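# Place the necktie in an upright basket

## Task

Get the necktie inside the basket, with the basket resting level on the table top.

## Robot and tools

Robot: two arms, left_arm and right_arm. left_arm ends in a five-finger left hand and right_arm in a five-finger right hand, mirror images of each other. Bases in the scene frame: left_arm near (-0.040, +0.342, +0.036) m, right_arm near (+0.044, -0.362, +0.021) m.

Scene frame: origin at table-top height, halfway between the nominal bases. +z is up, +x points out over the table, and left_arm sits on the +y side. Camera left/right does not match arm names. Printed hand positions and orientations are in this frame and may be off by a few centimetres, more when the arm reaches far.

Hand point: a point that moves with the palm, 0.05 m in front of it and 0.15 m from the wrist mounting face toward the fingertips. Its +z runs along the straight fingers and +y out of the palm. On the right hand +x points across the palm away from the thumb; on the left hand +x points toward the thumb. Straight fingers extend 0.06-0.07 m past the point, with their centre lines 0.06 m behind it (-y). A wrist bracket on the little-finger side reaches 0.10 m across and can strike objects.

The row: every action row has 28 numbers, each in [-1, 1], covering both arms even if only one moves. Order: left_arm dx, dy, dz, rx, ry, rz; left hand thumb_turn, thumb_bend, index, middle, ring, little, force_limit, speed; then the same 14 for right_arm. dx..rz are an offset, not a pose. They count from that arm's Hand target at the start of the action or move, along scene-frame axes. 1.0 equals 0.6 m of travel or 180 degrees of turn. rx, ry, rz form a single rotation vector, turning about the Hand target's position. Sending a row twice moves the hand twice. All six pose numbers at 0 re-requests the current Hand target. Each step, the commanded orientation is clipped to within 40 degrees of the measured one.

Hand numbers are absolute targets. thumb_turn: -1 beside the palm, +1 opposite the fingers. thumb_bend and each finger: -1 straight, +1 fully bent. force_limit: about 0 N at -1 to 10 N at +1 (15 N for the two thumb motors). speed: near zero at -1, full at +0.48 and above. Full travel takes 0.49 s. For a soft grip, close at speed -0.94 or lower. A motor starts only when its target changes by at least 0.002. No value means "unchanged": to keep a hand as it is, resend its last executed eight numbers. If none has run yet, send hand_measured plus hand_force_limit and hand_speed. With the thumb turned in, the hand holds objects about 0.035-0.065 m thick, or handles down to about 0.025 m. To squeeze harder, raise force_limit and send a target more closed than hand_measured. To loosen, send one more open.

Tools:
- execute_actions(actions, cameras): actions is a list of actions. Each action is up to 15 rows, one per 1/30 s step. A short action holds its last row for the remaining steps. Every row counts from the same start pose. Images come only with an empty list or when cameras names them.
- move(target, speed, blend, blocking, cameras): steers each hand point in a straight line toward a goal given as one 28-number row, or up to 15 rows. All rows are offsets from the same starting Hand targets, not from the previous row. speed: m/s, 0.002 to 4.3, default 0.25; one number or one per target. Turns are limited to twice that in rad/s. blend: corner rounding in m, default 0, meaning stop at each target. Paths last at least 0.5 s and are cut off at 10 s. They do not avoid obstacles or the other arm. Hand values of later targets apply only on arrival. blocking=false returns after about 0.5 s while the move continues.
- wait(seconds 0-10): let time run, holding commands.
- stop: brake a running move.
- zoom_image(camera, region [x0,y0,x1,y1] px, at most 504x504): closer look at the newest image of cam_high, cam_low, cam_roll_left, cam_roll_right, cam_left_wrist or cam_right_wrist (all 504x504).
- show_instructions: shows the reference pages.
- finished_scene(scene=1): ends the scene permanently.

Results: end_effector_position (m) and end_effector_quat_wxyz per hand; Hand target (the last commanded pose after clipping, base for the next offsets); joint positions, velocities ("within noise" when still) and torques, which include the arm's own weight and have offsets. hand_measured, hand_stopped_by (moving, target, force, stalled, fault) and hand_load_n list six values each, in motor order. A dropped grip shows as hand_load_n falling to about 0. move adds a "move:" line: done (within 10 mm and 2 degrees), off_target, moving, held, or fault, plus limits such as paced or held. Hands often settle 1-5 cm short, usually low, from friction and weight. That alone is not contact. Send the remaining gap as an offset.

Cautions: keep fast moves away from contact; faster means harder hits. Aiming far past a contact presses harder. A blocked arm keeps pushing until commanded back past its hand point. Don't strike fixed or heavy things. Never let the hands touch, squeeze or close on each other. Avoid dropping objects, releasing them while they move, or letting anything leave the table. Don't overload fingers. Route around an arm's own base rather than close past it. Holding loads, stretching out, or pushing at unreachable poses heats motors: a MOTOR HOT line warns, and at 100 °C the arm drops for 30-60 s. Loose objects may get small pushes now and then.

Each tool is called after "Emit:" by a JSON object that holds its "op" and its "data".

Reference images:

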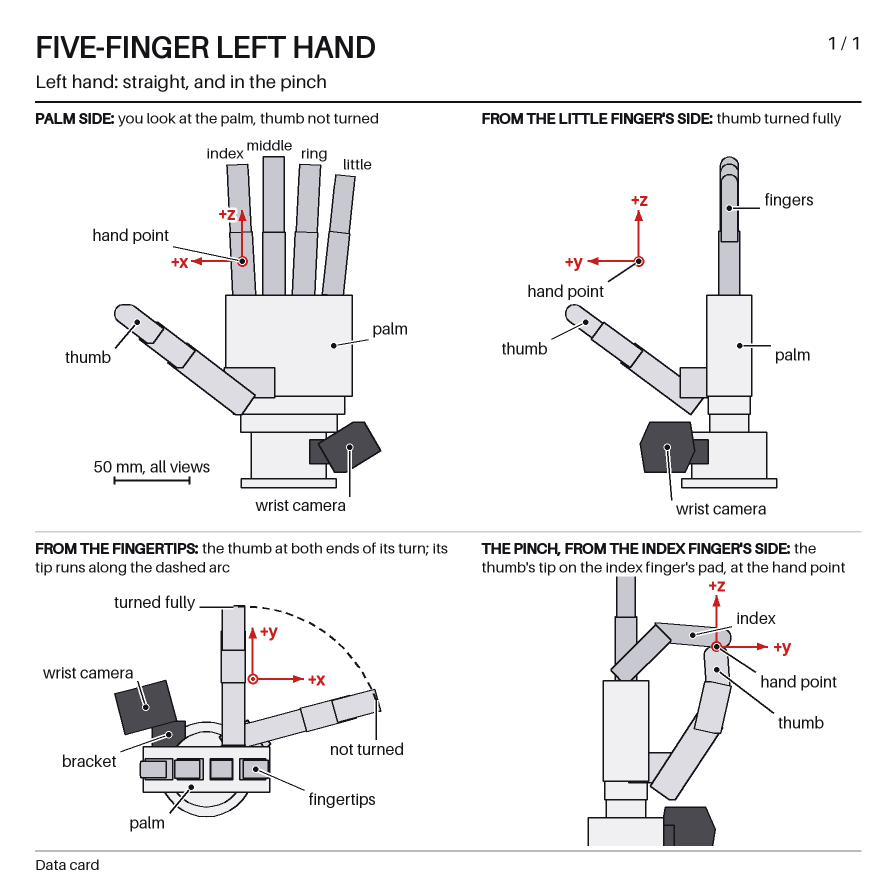

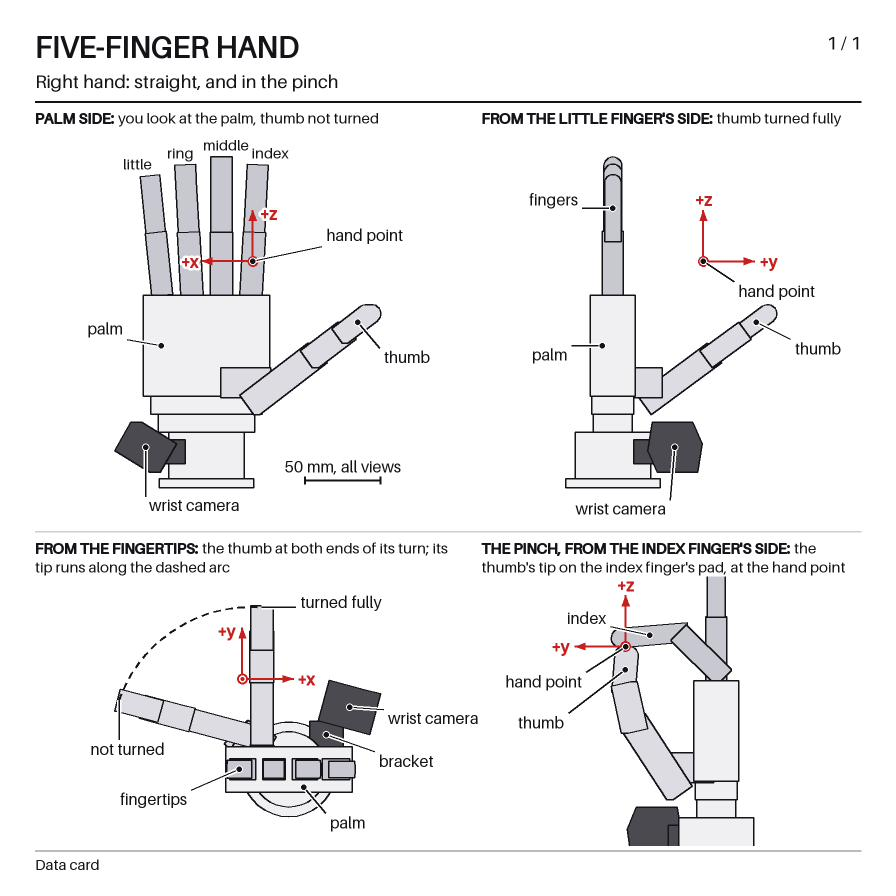

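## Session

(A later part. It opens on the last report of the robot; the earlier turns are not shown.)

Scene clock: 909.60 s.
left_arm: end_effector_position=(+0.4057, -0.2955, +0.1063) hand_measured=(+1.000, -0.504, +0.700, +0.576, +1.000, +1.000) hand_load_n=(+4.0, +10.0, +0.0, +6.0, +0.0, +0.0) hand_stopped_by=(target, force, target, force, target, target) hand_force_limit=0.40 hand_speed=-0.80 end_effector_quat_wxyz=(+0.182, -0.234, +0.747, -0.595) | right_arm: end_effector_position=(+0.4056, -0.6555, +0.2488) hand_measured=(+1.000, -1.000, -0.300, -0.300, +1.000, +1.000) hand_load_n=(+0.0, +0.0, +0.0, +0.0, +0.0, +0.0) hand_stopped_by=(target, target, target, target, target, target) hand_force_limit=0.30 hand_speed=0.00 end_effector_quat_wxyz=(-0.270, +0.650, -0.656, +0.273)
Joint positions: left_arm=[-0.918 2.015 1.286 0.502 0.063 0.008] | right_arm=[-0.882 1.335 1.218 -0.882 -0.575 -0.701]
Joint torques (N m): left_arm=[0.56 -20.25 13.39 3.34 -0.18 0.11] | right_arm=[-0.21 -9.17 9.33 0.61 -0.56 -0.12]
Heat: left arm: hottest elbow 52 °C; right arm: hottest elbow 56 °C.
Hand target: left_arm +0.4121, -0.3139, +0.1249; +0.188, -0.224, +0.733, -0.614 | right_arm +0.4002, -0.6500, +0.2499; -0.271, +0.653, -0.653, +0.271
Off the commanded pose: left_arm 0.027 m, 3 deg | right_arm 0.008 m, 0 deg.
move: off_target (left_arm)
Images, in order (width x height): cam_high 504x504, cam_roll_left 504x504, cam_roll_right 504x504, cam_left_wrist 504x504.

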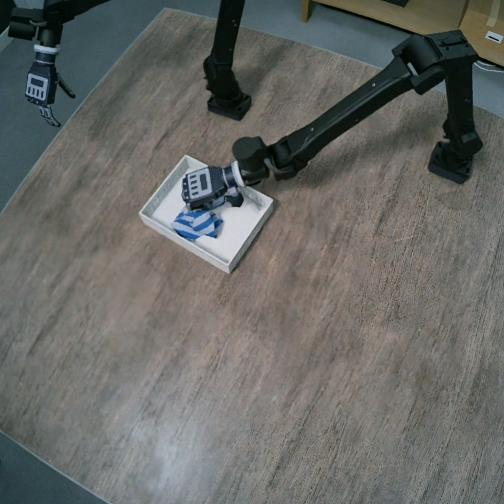

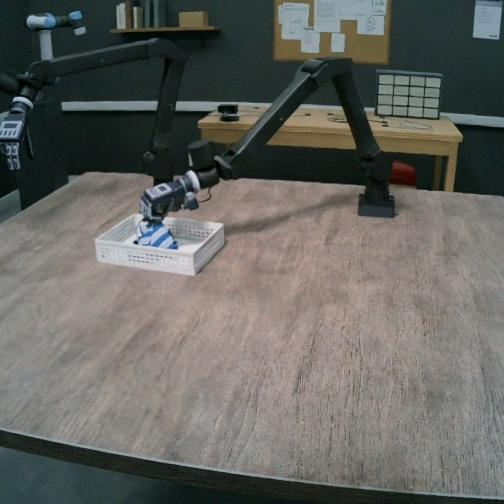

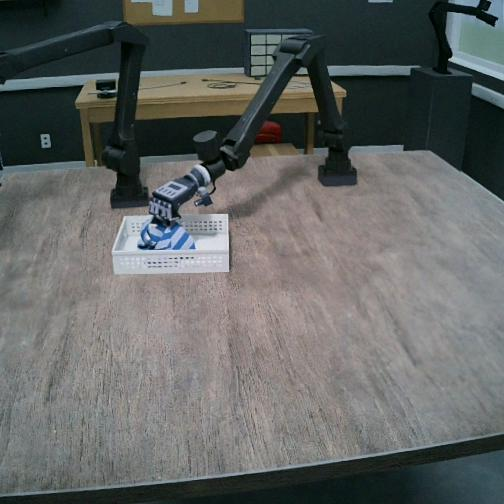

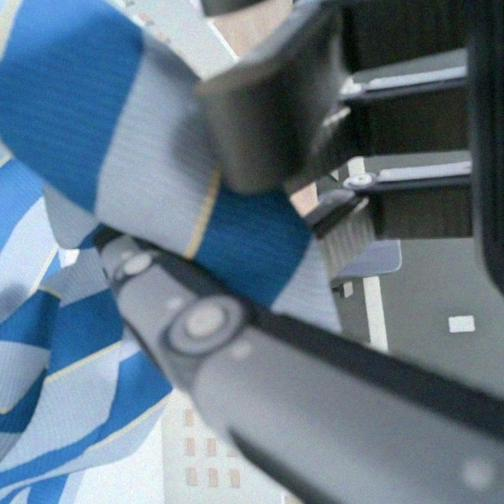

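Emit:
{"op": "move", "data": {"target": [[0,-0.01,-0.045,0,0,0,1,-0.2,0.7,0.7,1,1,0.4,-0.8,0,0,0,0,0,0,1,-1,-0.3,-0.3,1,1,0.3,0],[0,-0.01,-0.045,0,0,0,1,-1,0.3,0.3,1,1,0.4,-0.7,0,0,0,0,0,0,1,-1,-0.3,-0.3,1,1,0.3,0]], "speed": 0.08, "cameras": ["cam_high","cam_roll_left","cam_roll_right","cam_left_wrist"]}}

Emit:
{"op": "zoom_image", "data": {"camera": "cam_roll_right", "region": [90, 150, 250, 290]}}

Emit:
{"op": "zoom_image", "data": {"camera": "cam_high", "region": [130, 140, 290, 280]}}

Scene clock: 926.87 s.
left_arm: end_effector_position=(+0.4050, -0.3015, +0.0785) hand_measured=(+1.000, -1.000, +0.300, +0.300, +1.000, +1.000) hand_load_n=(+0.0, +0.0, +0.0, +0.0, +0.0, +0.0) hand_stopped_by=(target, target, target, target, target, target) hand_force_limit=0.40 hand_speed=-0.70 end_effector_quat_wxyz=(+0.182, -0.233, +0.748, -0.594) | right_arm: end_effector_position=(+0.4056, -0.6555, +0.2488) hand_measured=(+1.000, -1.000, -0.300, -0.300, +1.000, +1.000) hand_load_n=(+0.0, +0.0, +0.0, +0.0, +0.0, +0.0) hand_stopped_by=(target, target, target, target, target, target) hand_force_limit=0.30 hand_speed=0.00 end_effector_quat_wxyz=(-0.270, +0.650, -0.656, +0.273)
Joint positions: left_arm=[-0.924 2.073 1.294 0.549 0.057 0.008] | right_arm=[-0.882 1.335 1.218 -0.882 -0.575 -0.701]
Joint torques (N m): left_arm=[0.97 -20.66 12.98 3.41 -0.15 0.11] | right_arm=[-0.21 -9.23 9.59 0.79 -0.6 -0.11]
Heat: left arm: hottest elbow 52 °C; right arm: hottest elbow 55 °C.
Hand target: left_arm +0.4119, -0.3200, +0.0977; +0.188, -0.224, +0.733, -0.614 | right_arm +0.4002, -0.6500, +0.2499; -0.271, +0.653, -0.653, +0.271
Off the commanded pose: left_arm 0.028 m, 3 deg | right_arm 0.008 m, 0 deg.
move: off_target (left_arm); target 2's new numbers were sent with left_arm's hand 0.028 m and 3 deg from that target
Images, in order (width x height): cam_high 504x504, cam_roll_left 504x504, cam_roll_right 504x504, cam_left_wrist 504x504.

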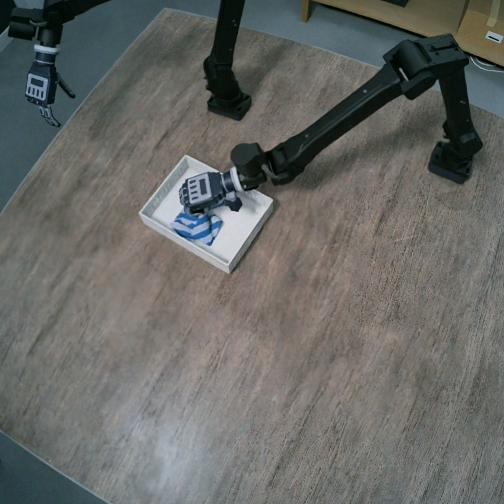

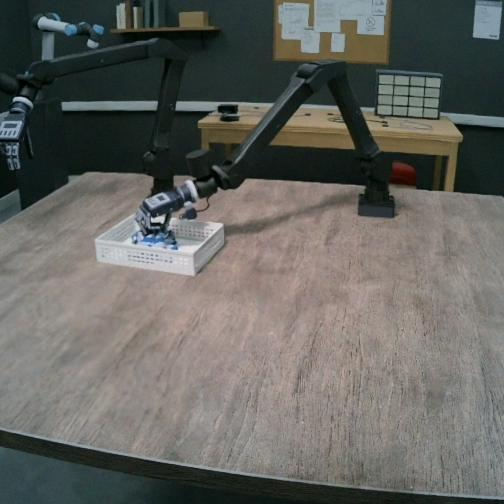

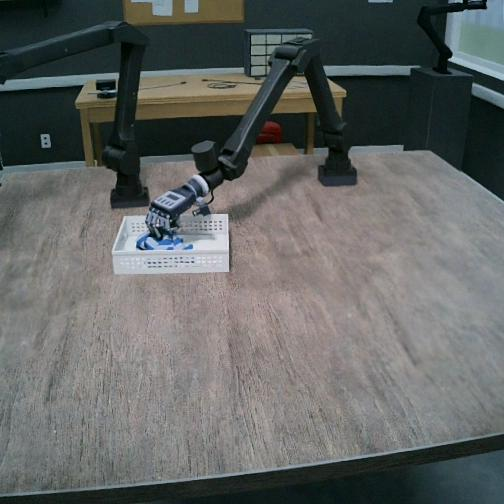

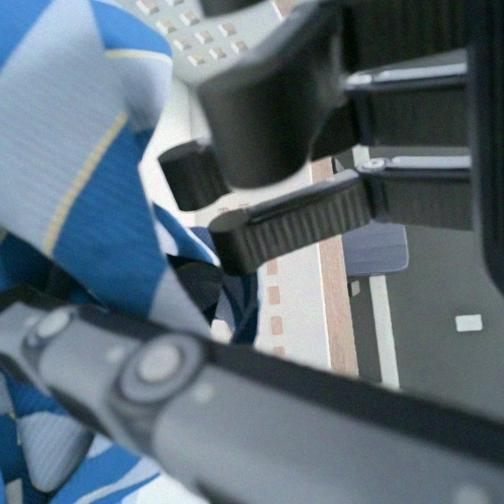

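Scaled by 3.150.

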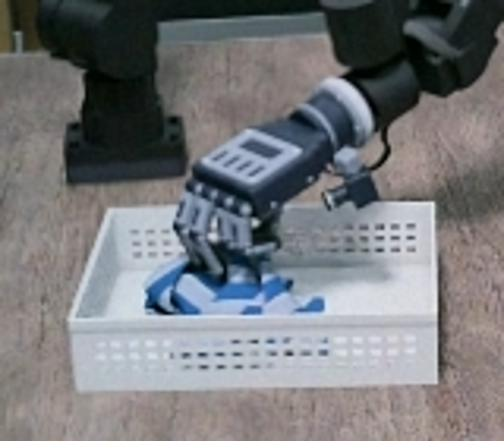

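Scaled by 3.150.

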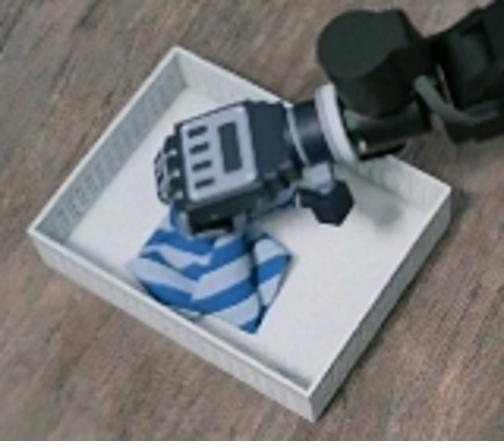

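Emit:
{"op": "move", "data": {"target": [0,0,0.08,0,0,0,1,-1,0.3,0.3,1,1,0.4,-0.7,0,0,0,0,0,0,1,-1,-0.3,-0.3,1,1,0.3,0], "speed": 0.06, "cameras": ["cam_high","cam_roll_left","cam_roll_right","cam_left_wrist"]}}

Emit:
{"op": "zoom_image", "data": {"camera": "cam_roll_right", "region": [90, 150, 250, 290]}}

Scene clock: 934.77 s.
left_arm: end_effector_position=(+0.4081, -0.3056, +0.1224) hand_measured=(+1.000, -1.000, +0.300, +0.300, +1.000, +1.000) hand_load_n=(+0.0, +0.0, +0.0, +0.0, +0.0, +0.0) hand_stopped_by=(target, target, target, target, target, target) hand_force_limit=0.40 hand_speed=-0.70 end_effector_quat_wxyz=(+0.185, -0.231, +0.742, -0.602) | right_arm: end_effector_position=(+0.4056, -0.6555, +0.2488) hand_measured=(+1.000, -1.000, -0.300, -0.300, +1.000, +1.000) hand_load_n=(+0.0, +0.0, +0.0, +0.0, +0.0, +0.0) hand_stopped_by=(target, target, target, target, target, target) hand_force_limit=0.30 hand_speed=0.00 end_effector_quat_wxyz=(-0.270, +0.650, -0.656, +0.273)
Joint positions: left_arm=[-0.924 2.01 1.317 0.483 0.057 0.008] | right_arm=[-0.882 1.335 1.218 -0.882 -0.575 -0.701]
Joint torques (N m): left_arm=[0.67 -21.3 13.41 1.87 -0.2 0.11] | right_arm=[-0.32 -8.47 9.5 0.84 -0.6 -0.12]
Heat: left arm: hottest elbow 51 °C; right arm: hottest elbow 55 °C.
Hand target: left_arm +0.4120, -0.3200, +0.1459; +0.188, -0.224, +0.733, -0.614 | right_arm +0.4002, -0.6500, +0.2499; -0.271, +0.653, -0.653, +0.271
Off the commanded pose: left_arm 0.028 m, 2 deg | right_arm 0.008 m, 0 deg.
move: off_target (left_arm)
Images, in order (width x height): cam_high 504x504, cam_roll_left 504x504, cam_roll_right 504x504, cam_left_wrist 504x504.

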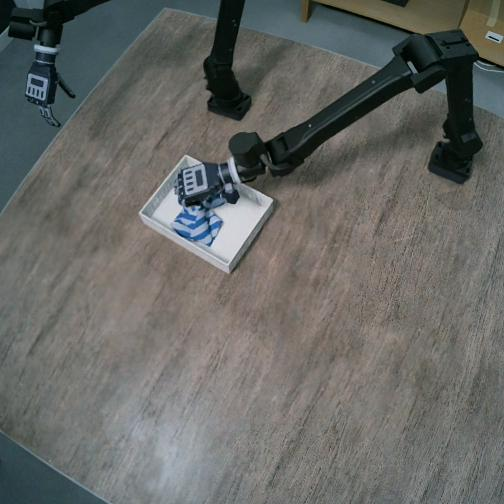

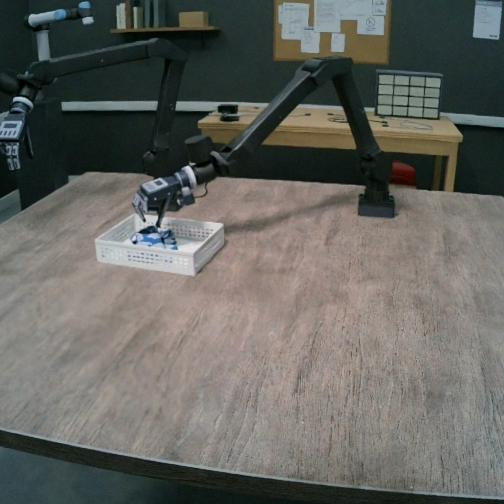

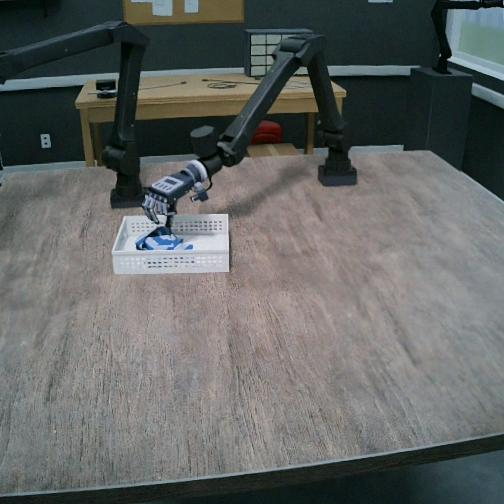

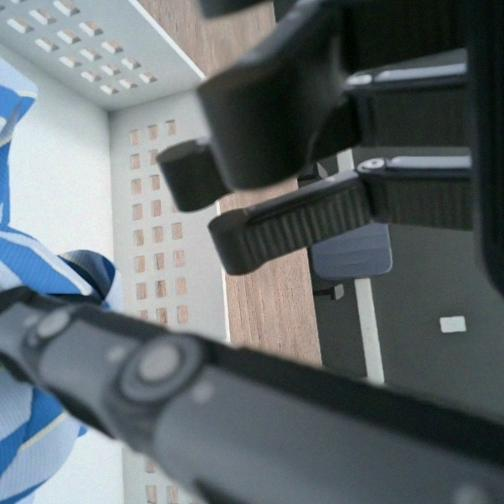

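Scaled by 3.150.

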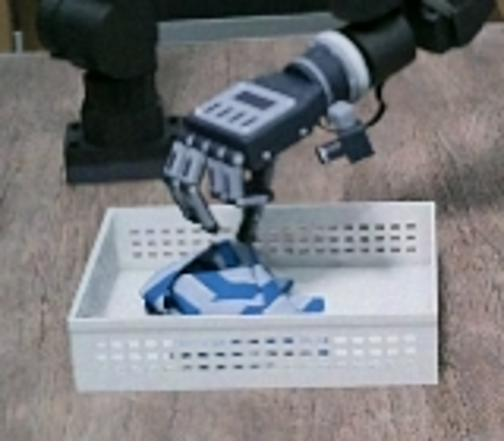

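Emit:
{"op": "move", "data": {"target": [[0,0,0.2,0,0,0,1,-1,0.3,0.3,1,1,0.4,-0.7,0,0,0,0,0,0,1,-1,-0.3,-0.3,1,1,0.3,0],[-0.1,0.3,0.25,0,0,0,1,-1,0.3,0.3,1,1,0.4,-0.7,0,0,0,0,0,0,1,-1,-0.3,-0.3,1,1,0.3,0]], "speed": [0.1,0.2], "blend": [0.02,0], "cameras": ["cam_high","cam_low","cam_roll_left","cam_roll_right"]}}

Emit:
{"op": "zoom_image", "data": {"camera": "cam_roll_right", "region": [90, 180, 250, 290]}}

Emit:
{"op": "zoom_image", "data": {"camera": "cam_high", "region": [130, 140, 290, 280]}}

Scene clock: 946.57 s.
left_arm: end_effector_position=(+0.3497, -0.1406, +0.2996) hand_measured=(+1.000, -1.000, +0.300, +0.300, +1.000, +1.000) hand_load_n=(-0.5, +0.0, +0.0, +0.0, +0.0, +0.0) hand_stopped_by=(target, target, target, target, target, target) hand_force_limit=0.40 hand_speed=-0.70 end_effector_quat_wxyz=(+0.186, -0.227, +0.730, -0.618) | right_arm: end_effector_position=(+0.4056, -0.6555, +0.2488) hand_measured=(+1.000, -1.000, -0.300, -0.300, +1.000, +1.000) hand_load_n=(+0.0, +0.0, -0.5, +0.0, +0.0, +0.0) hand_stopped_by=(target, target, target, target, target, target) hand_force_limit=0.30 hand_speed=0.00 end_effector_quat_wxyz=(-0.270, +0.650, -0.656, +0.273)
Joint positions: left_arm=[-0.797 1.386 0.99 0.224 0.189 0.023] | right_arm=[-0.882 1.335 1.218 -0.882 -0.575 -0.701]
Joint torques (N m): left_arm=[1.38 -12.28 11.23 2.48 0.04 0.23] | right_arm=[-0.09 -9.29 9.52 0.54 -0.57 -0.12]
Heat: left arm: hottest elbow 52 °C; right arm: hottest elbow 54 °C.
Hand target: left_arm +0.3521, -0.1399, +0.2961; +0.188, -0.224, +0.733, -0.614 | right_arm +0.4002, -0.6500, +0.2499; -0.271, +0.653, -0.653, +0.271
Off the commanded pose: left_arm 0.004 m, 1 deg | right_arm 0.008 m, 0 deg.
move: done
Images, in order (width x height): cam_high 504x504, cam_low 504x504, cam_roll_left 504x504, cam_roll_right 504x504.

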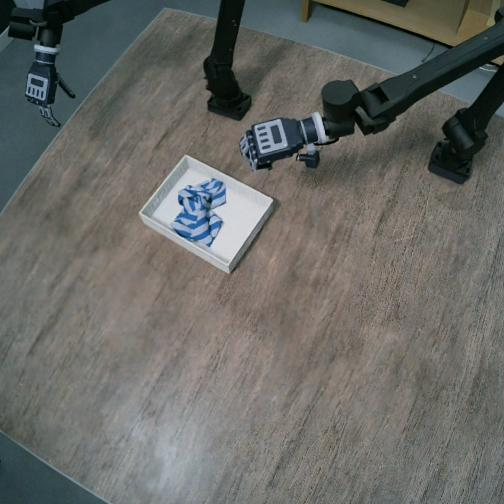

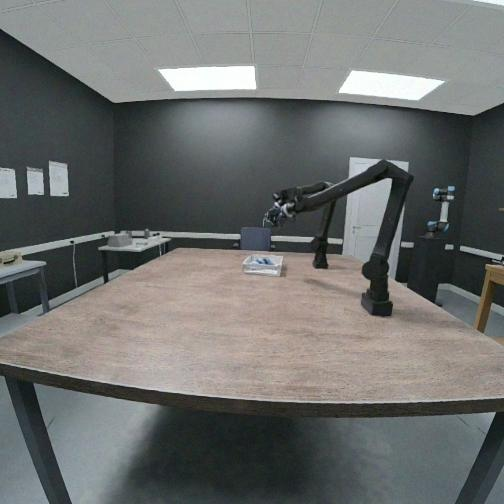

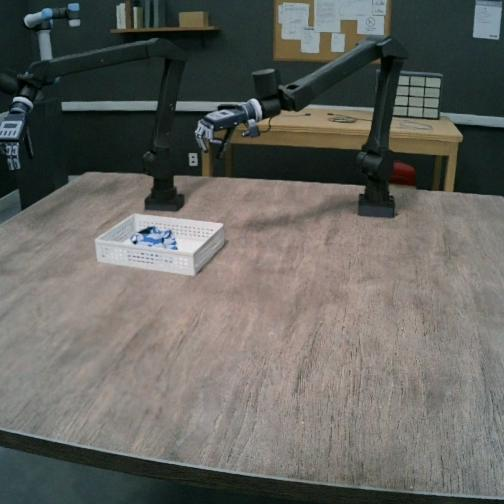

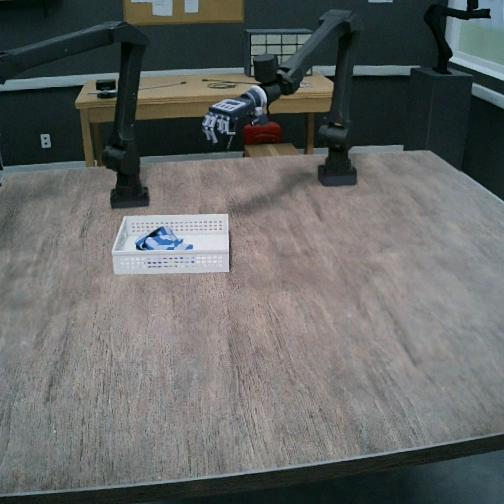

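Scaled by 3.150.

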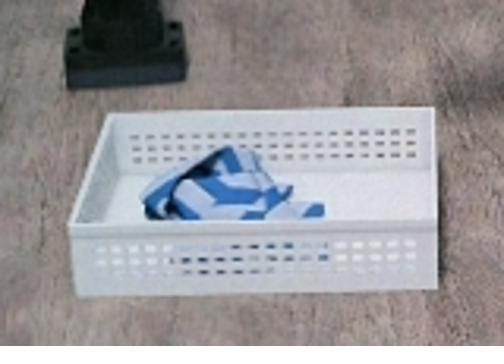

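Scaled by 3.150.

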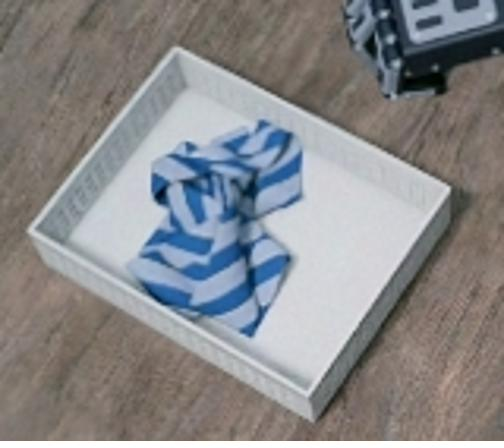

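The tie is entirely inside the basket, and the basket stands flat on the table.

Emit:
{"op": "finished_scene", "data": {}}

The scene is finished: the task was done.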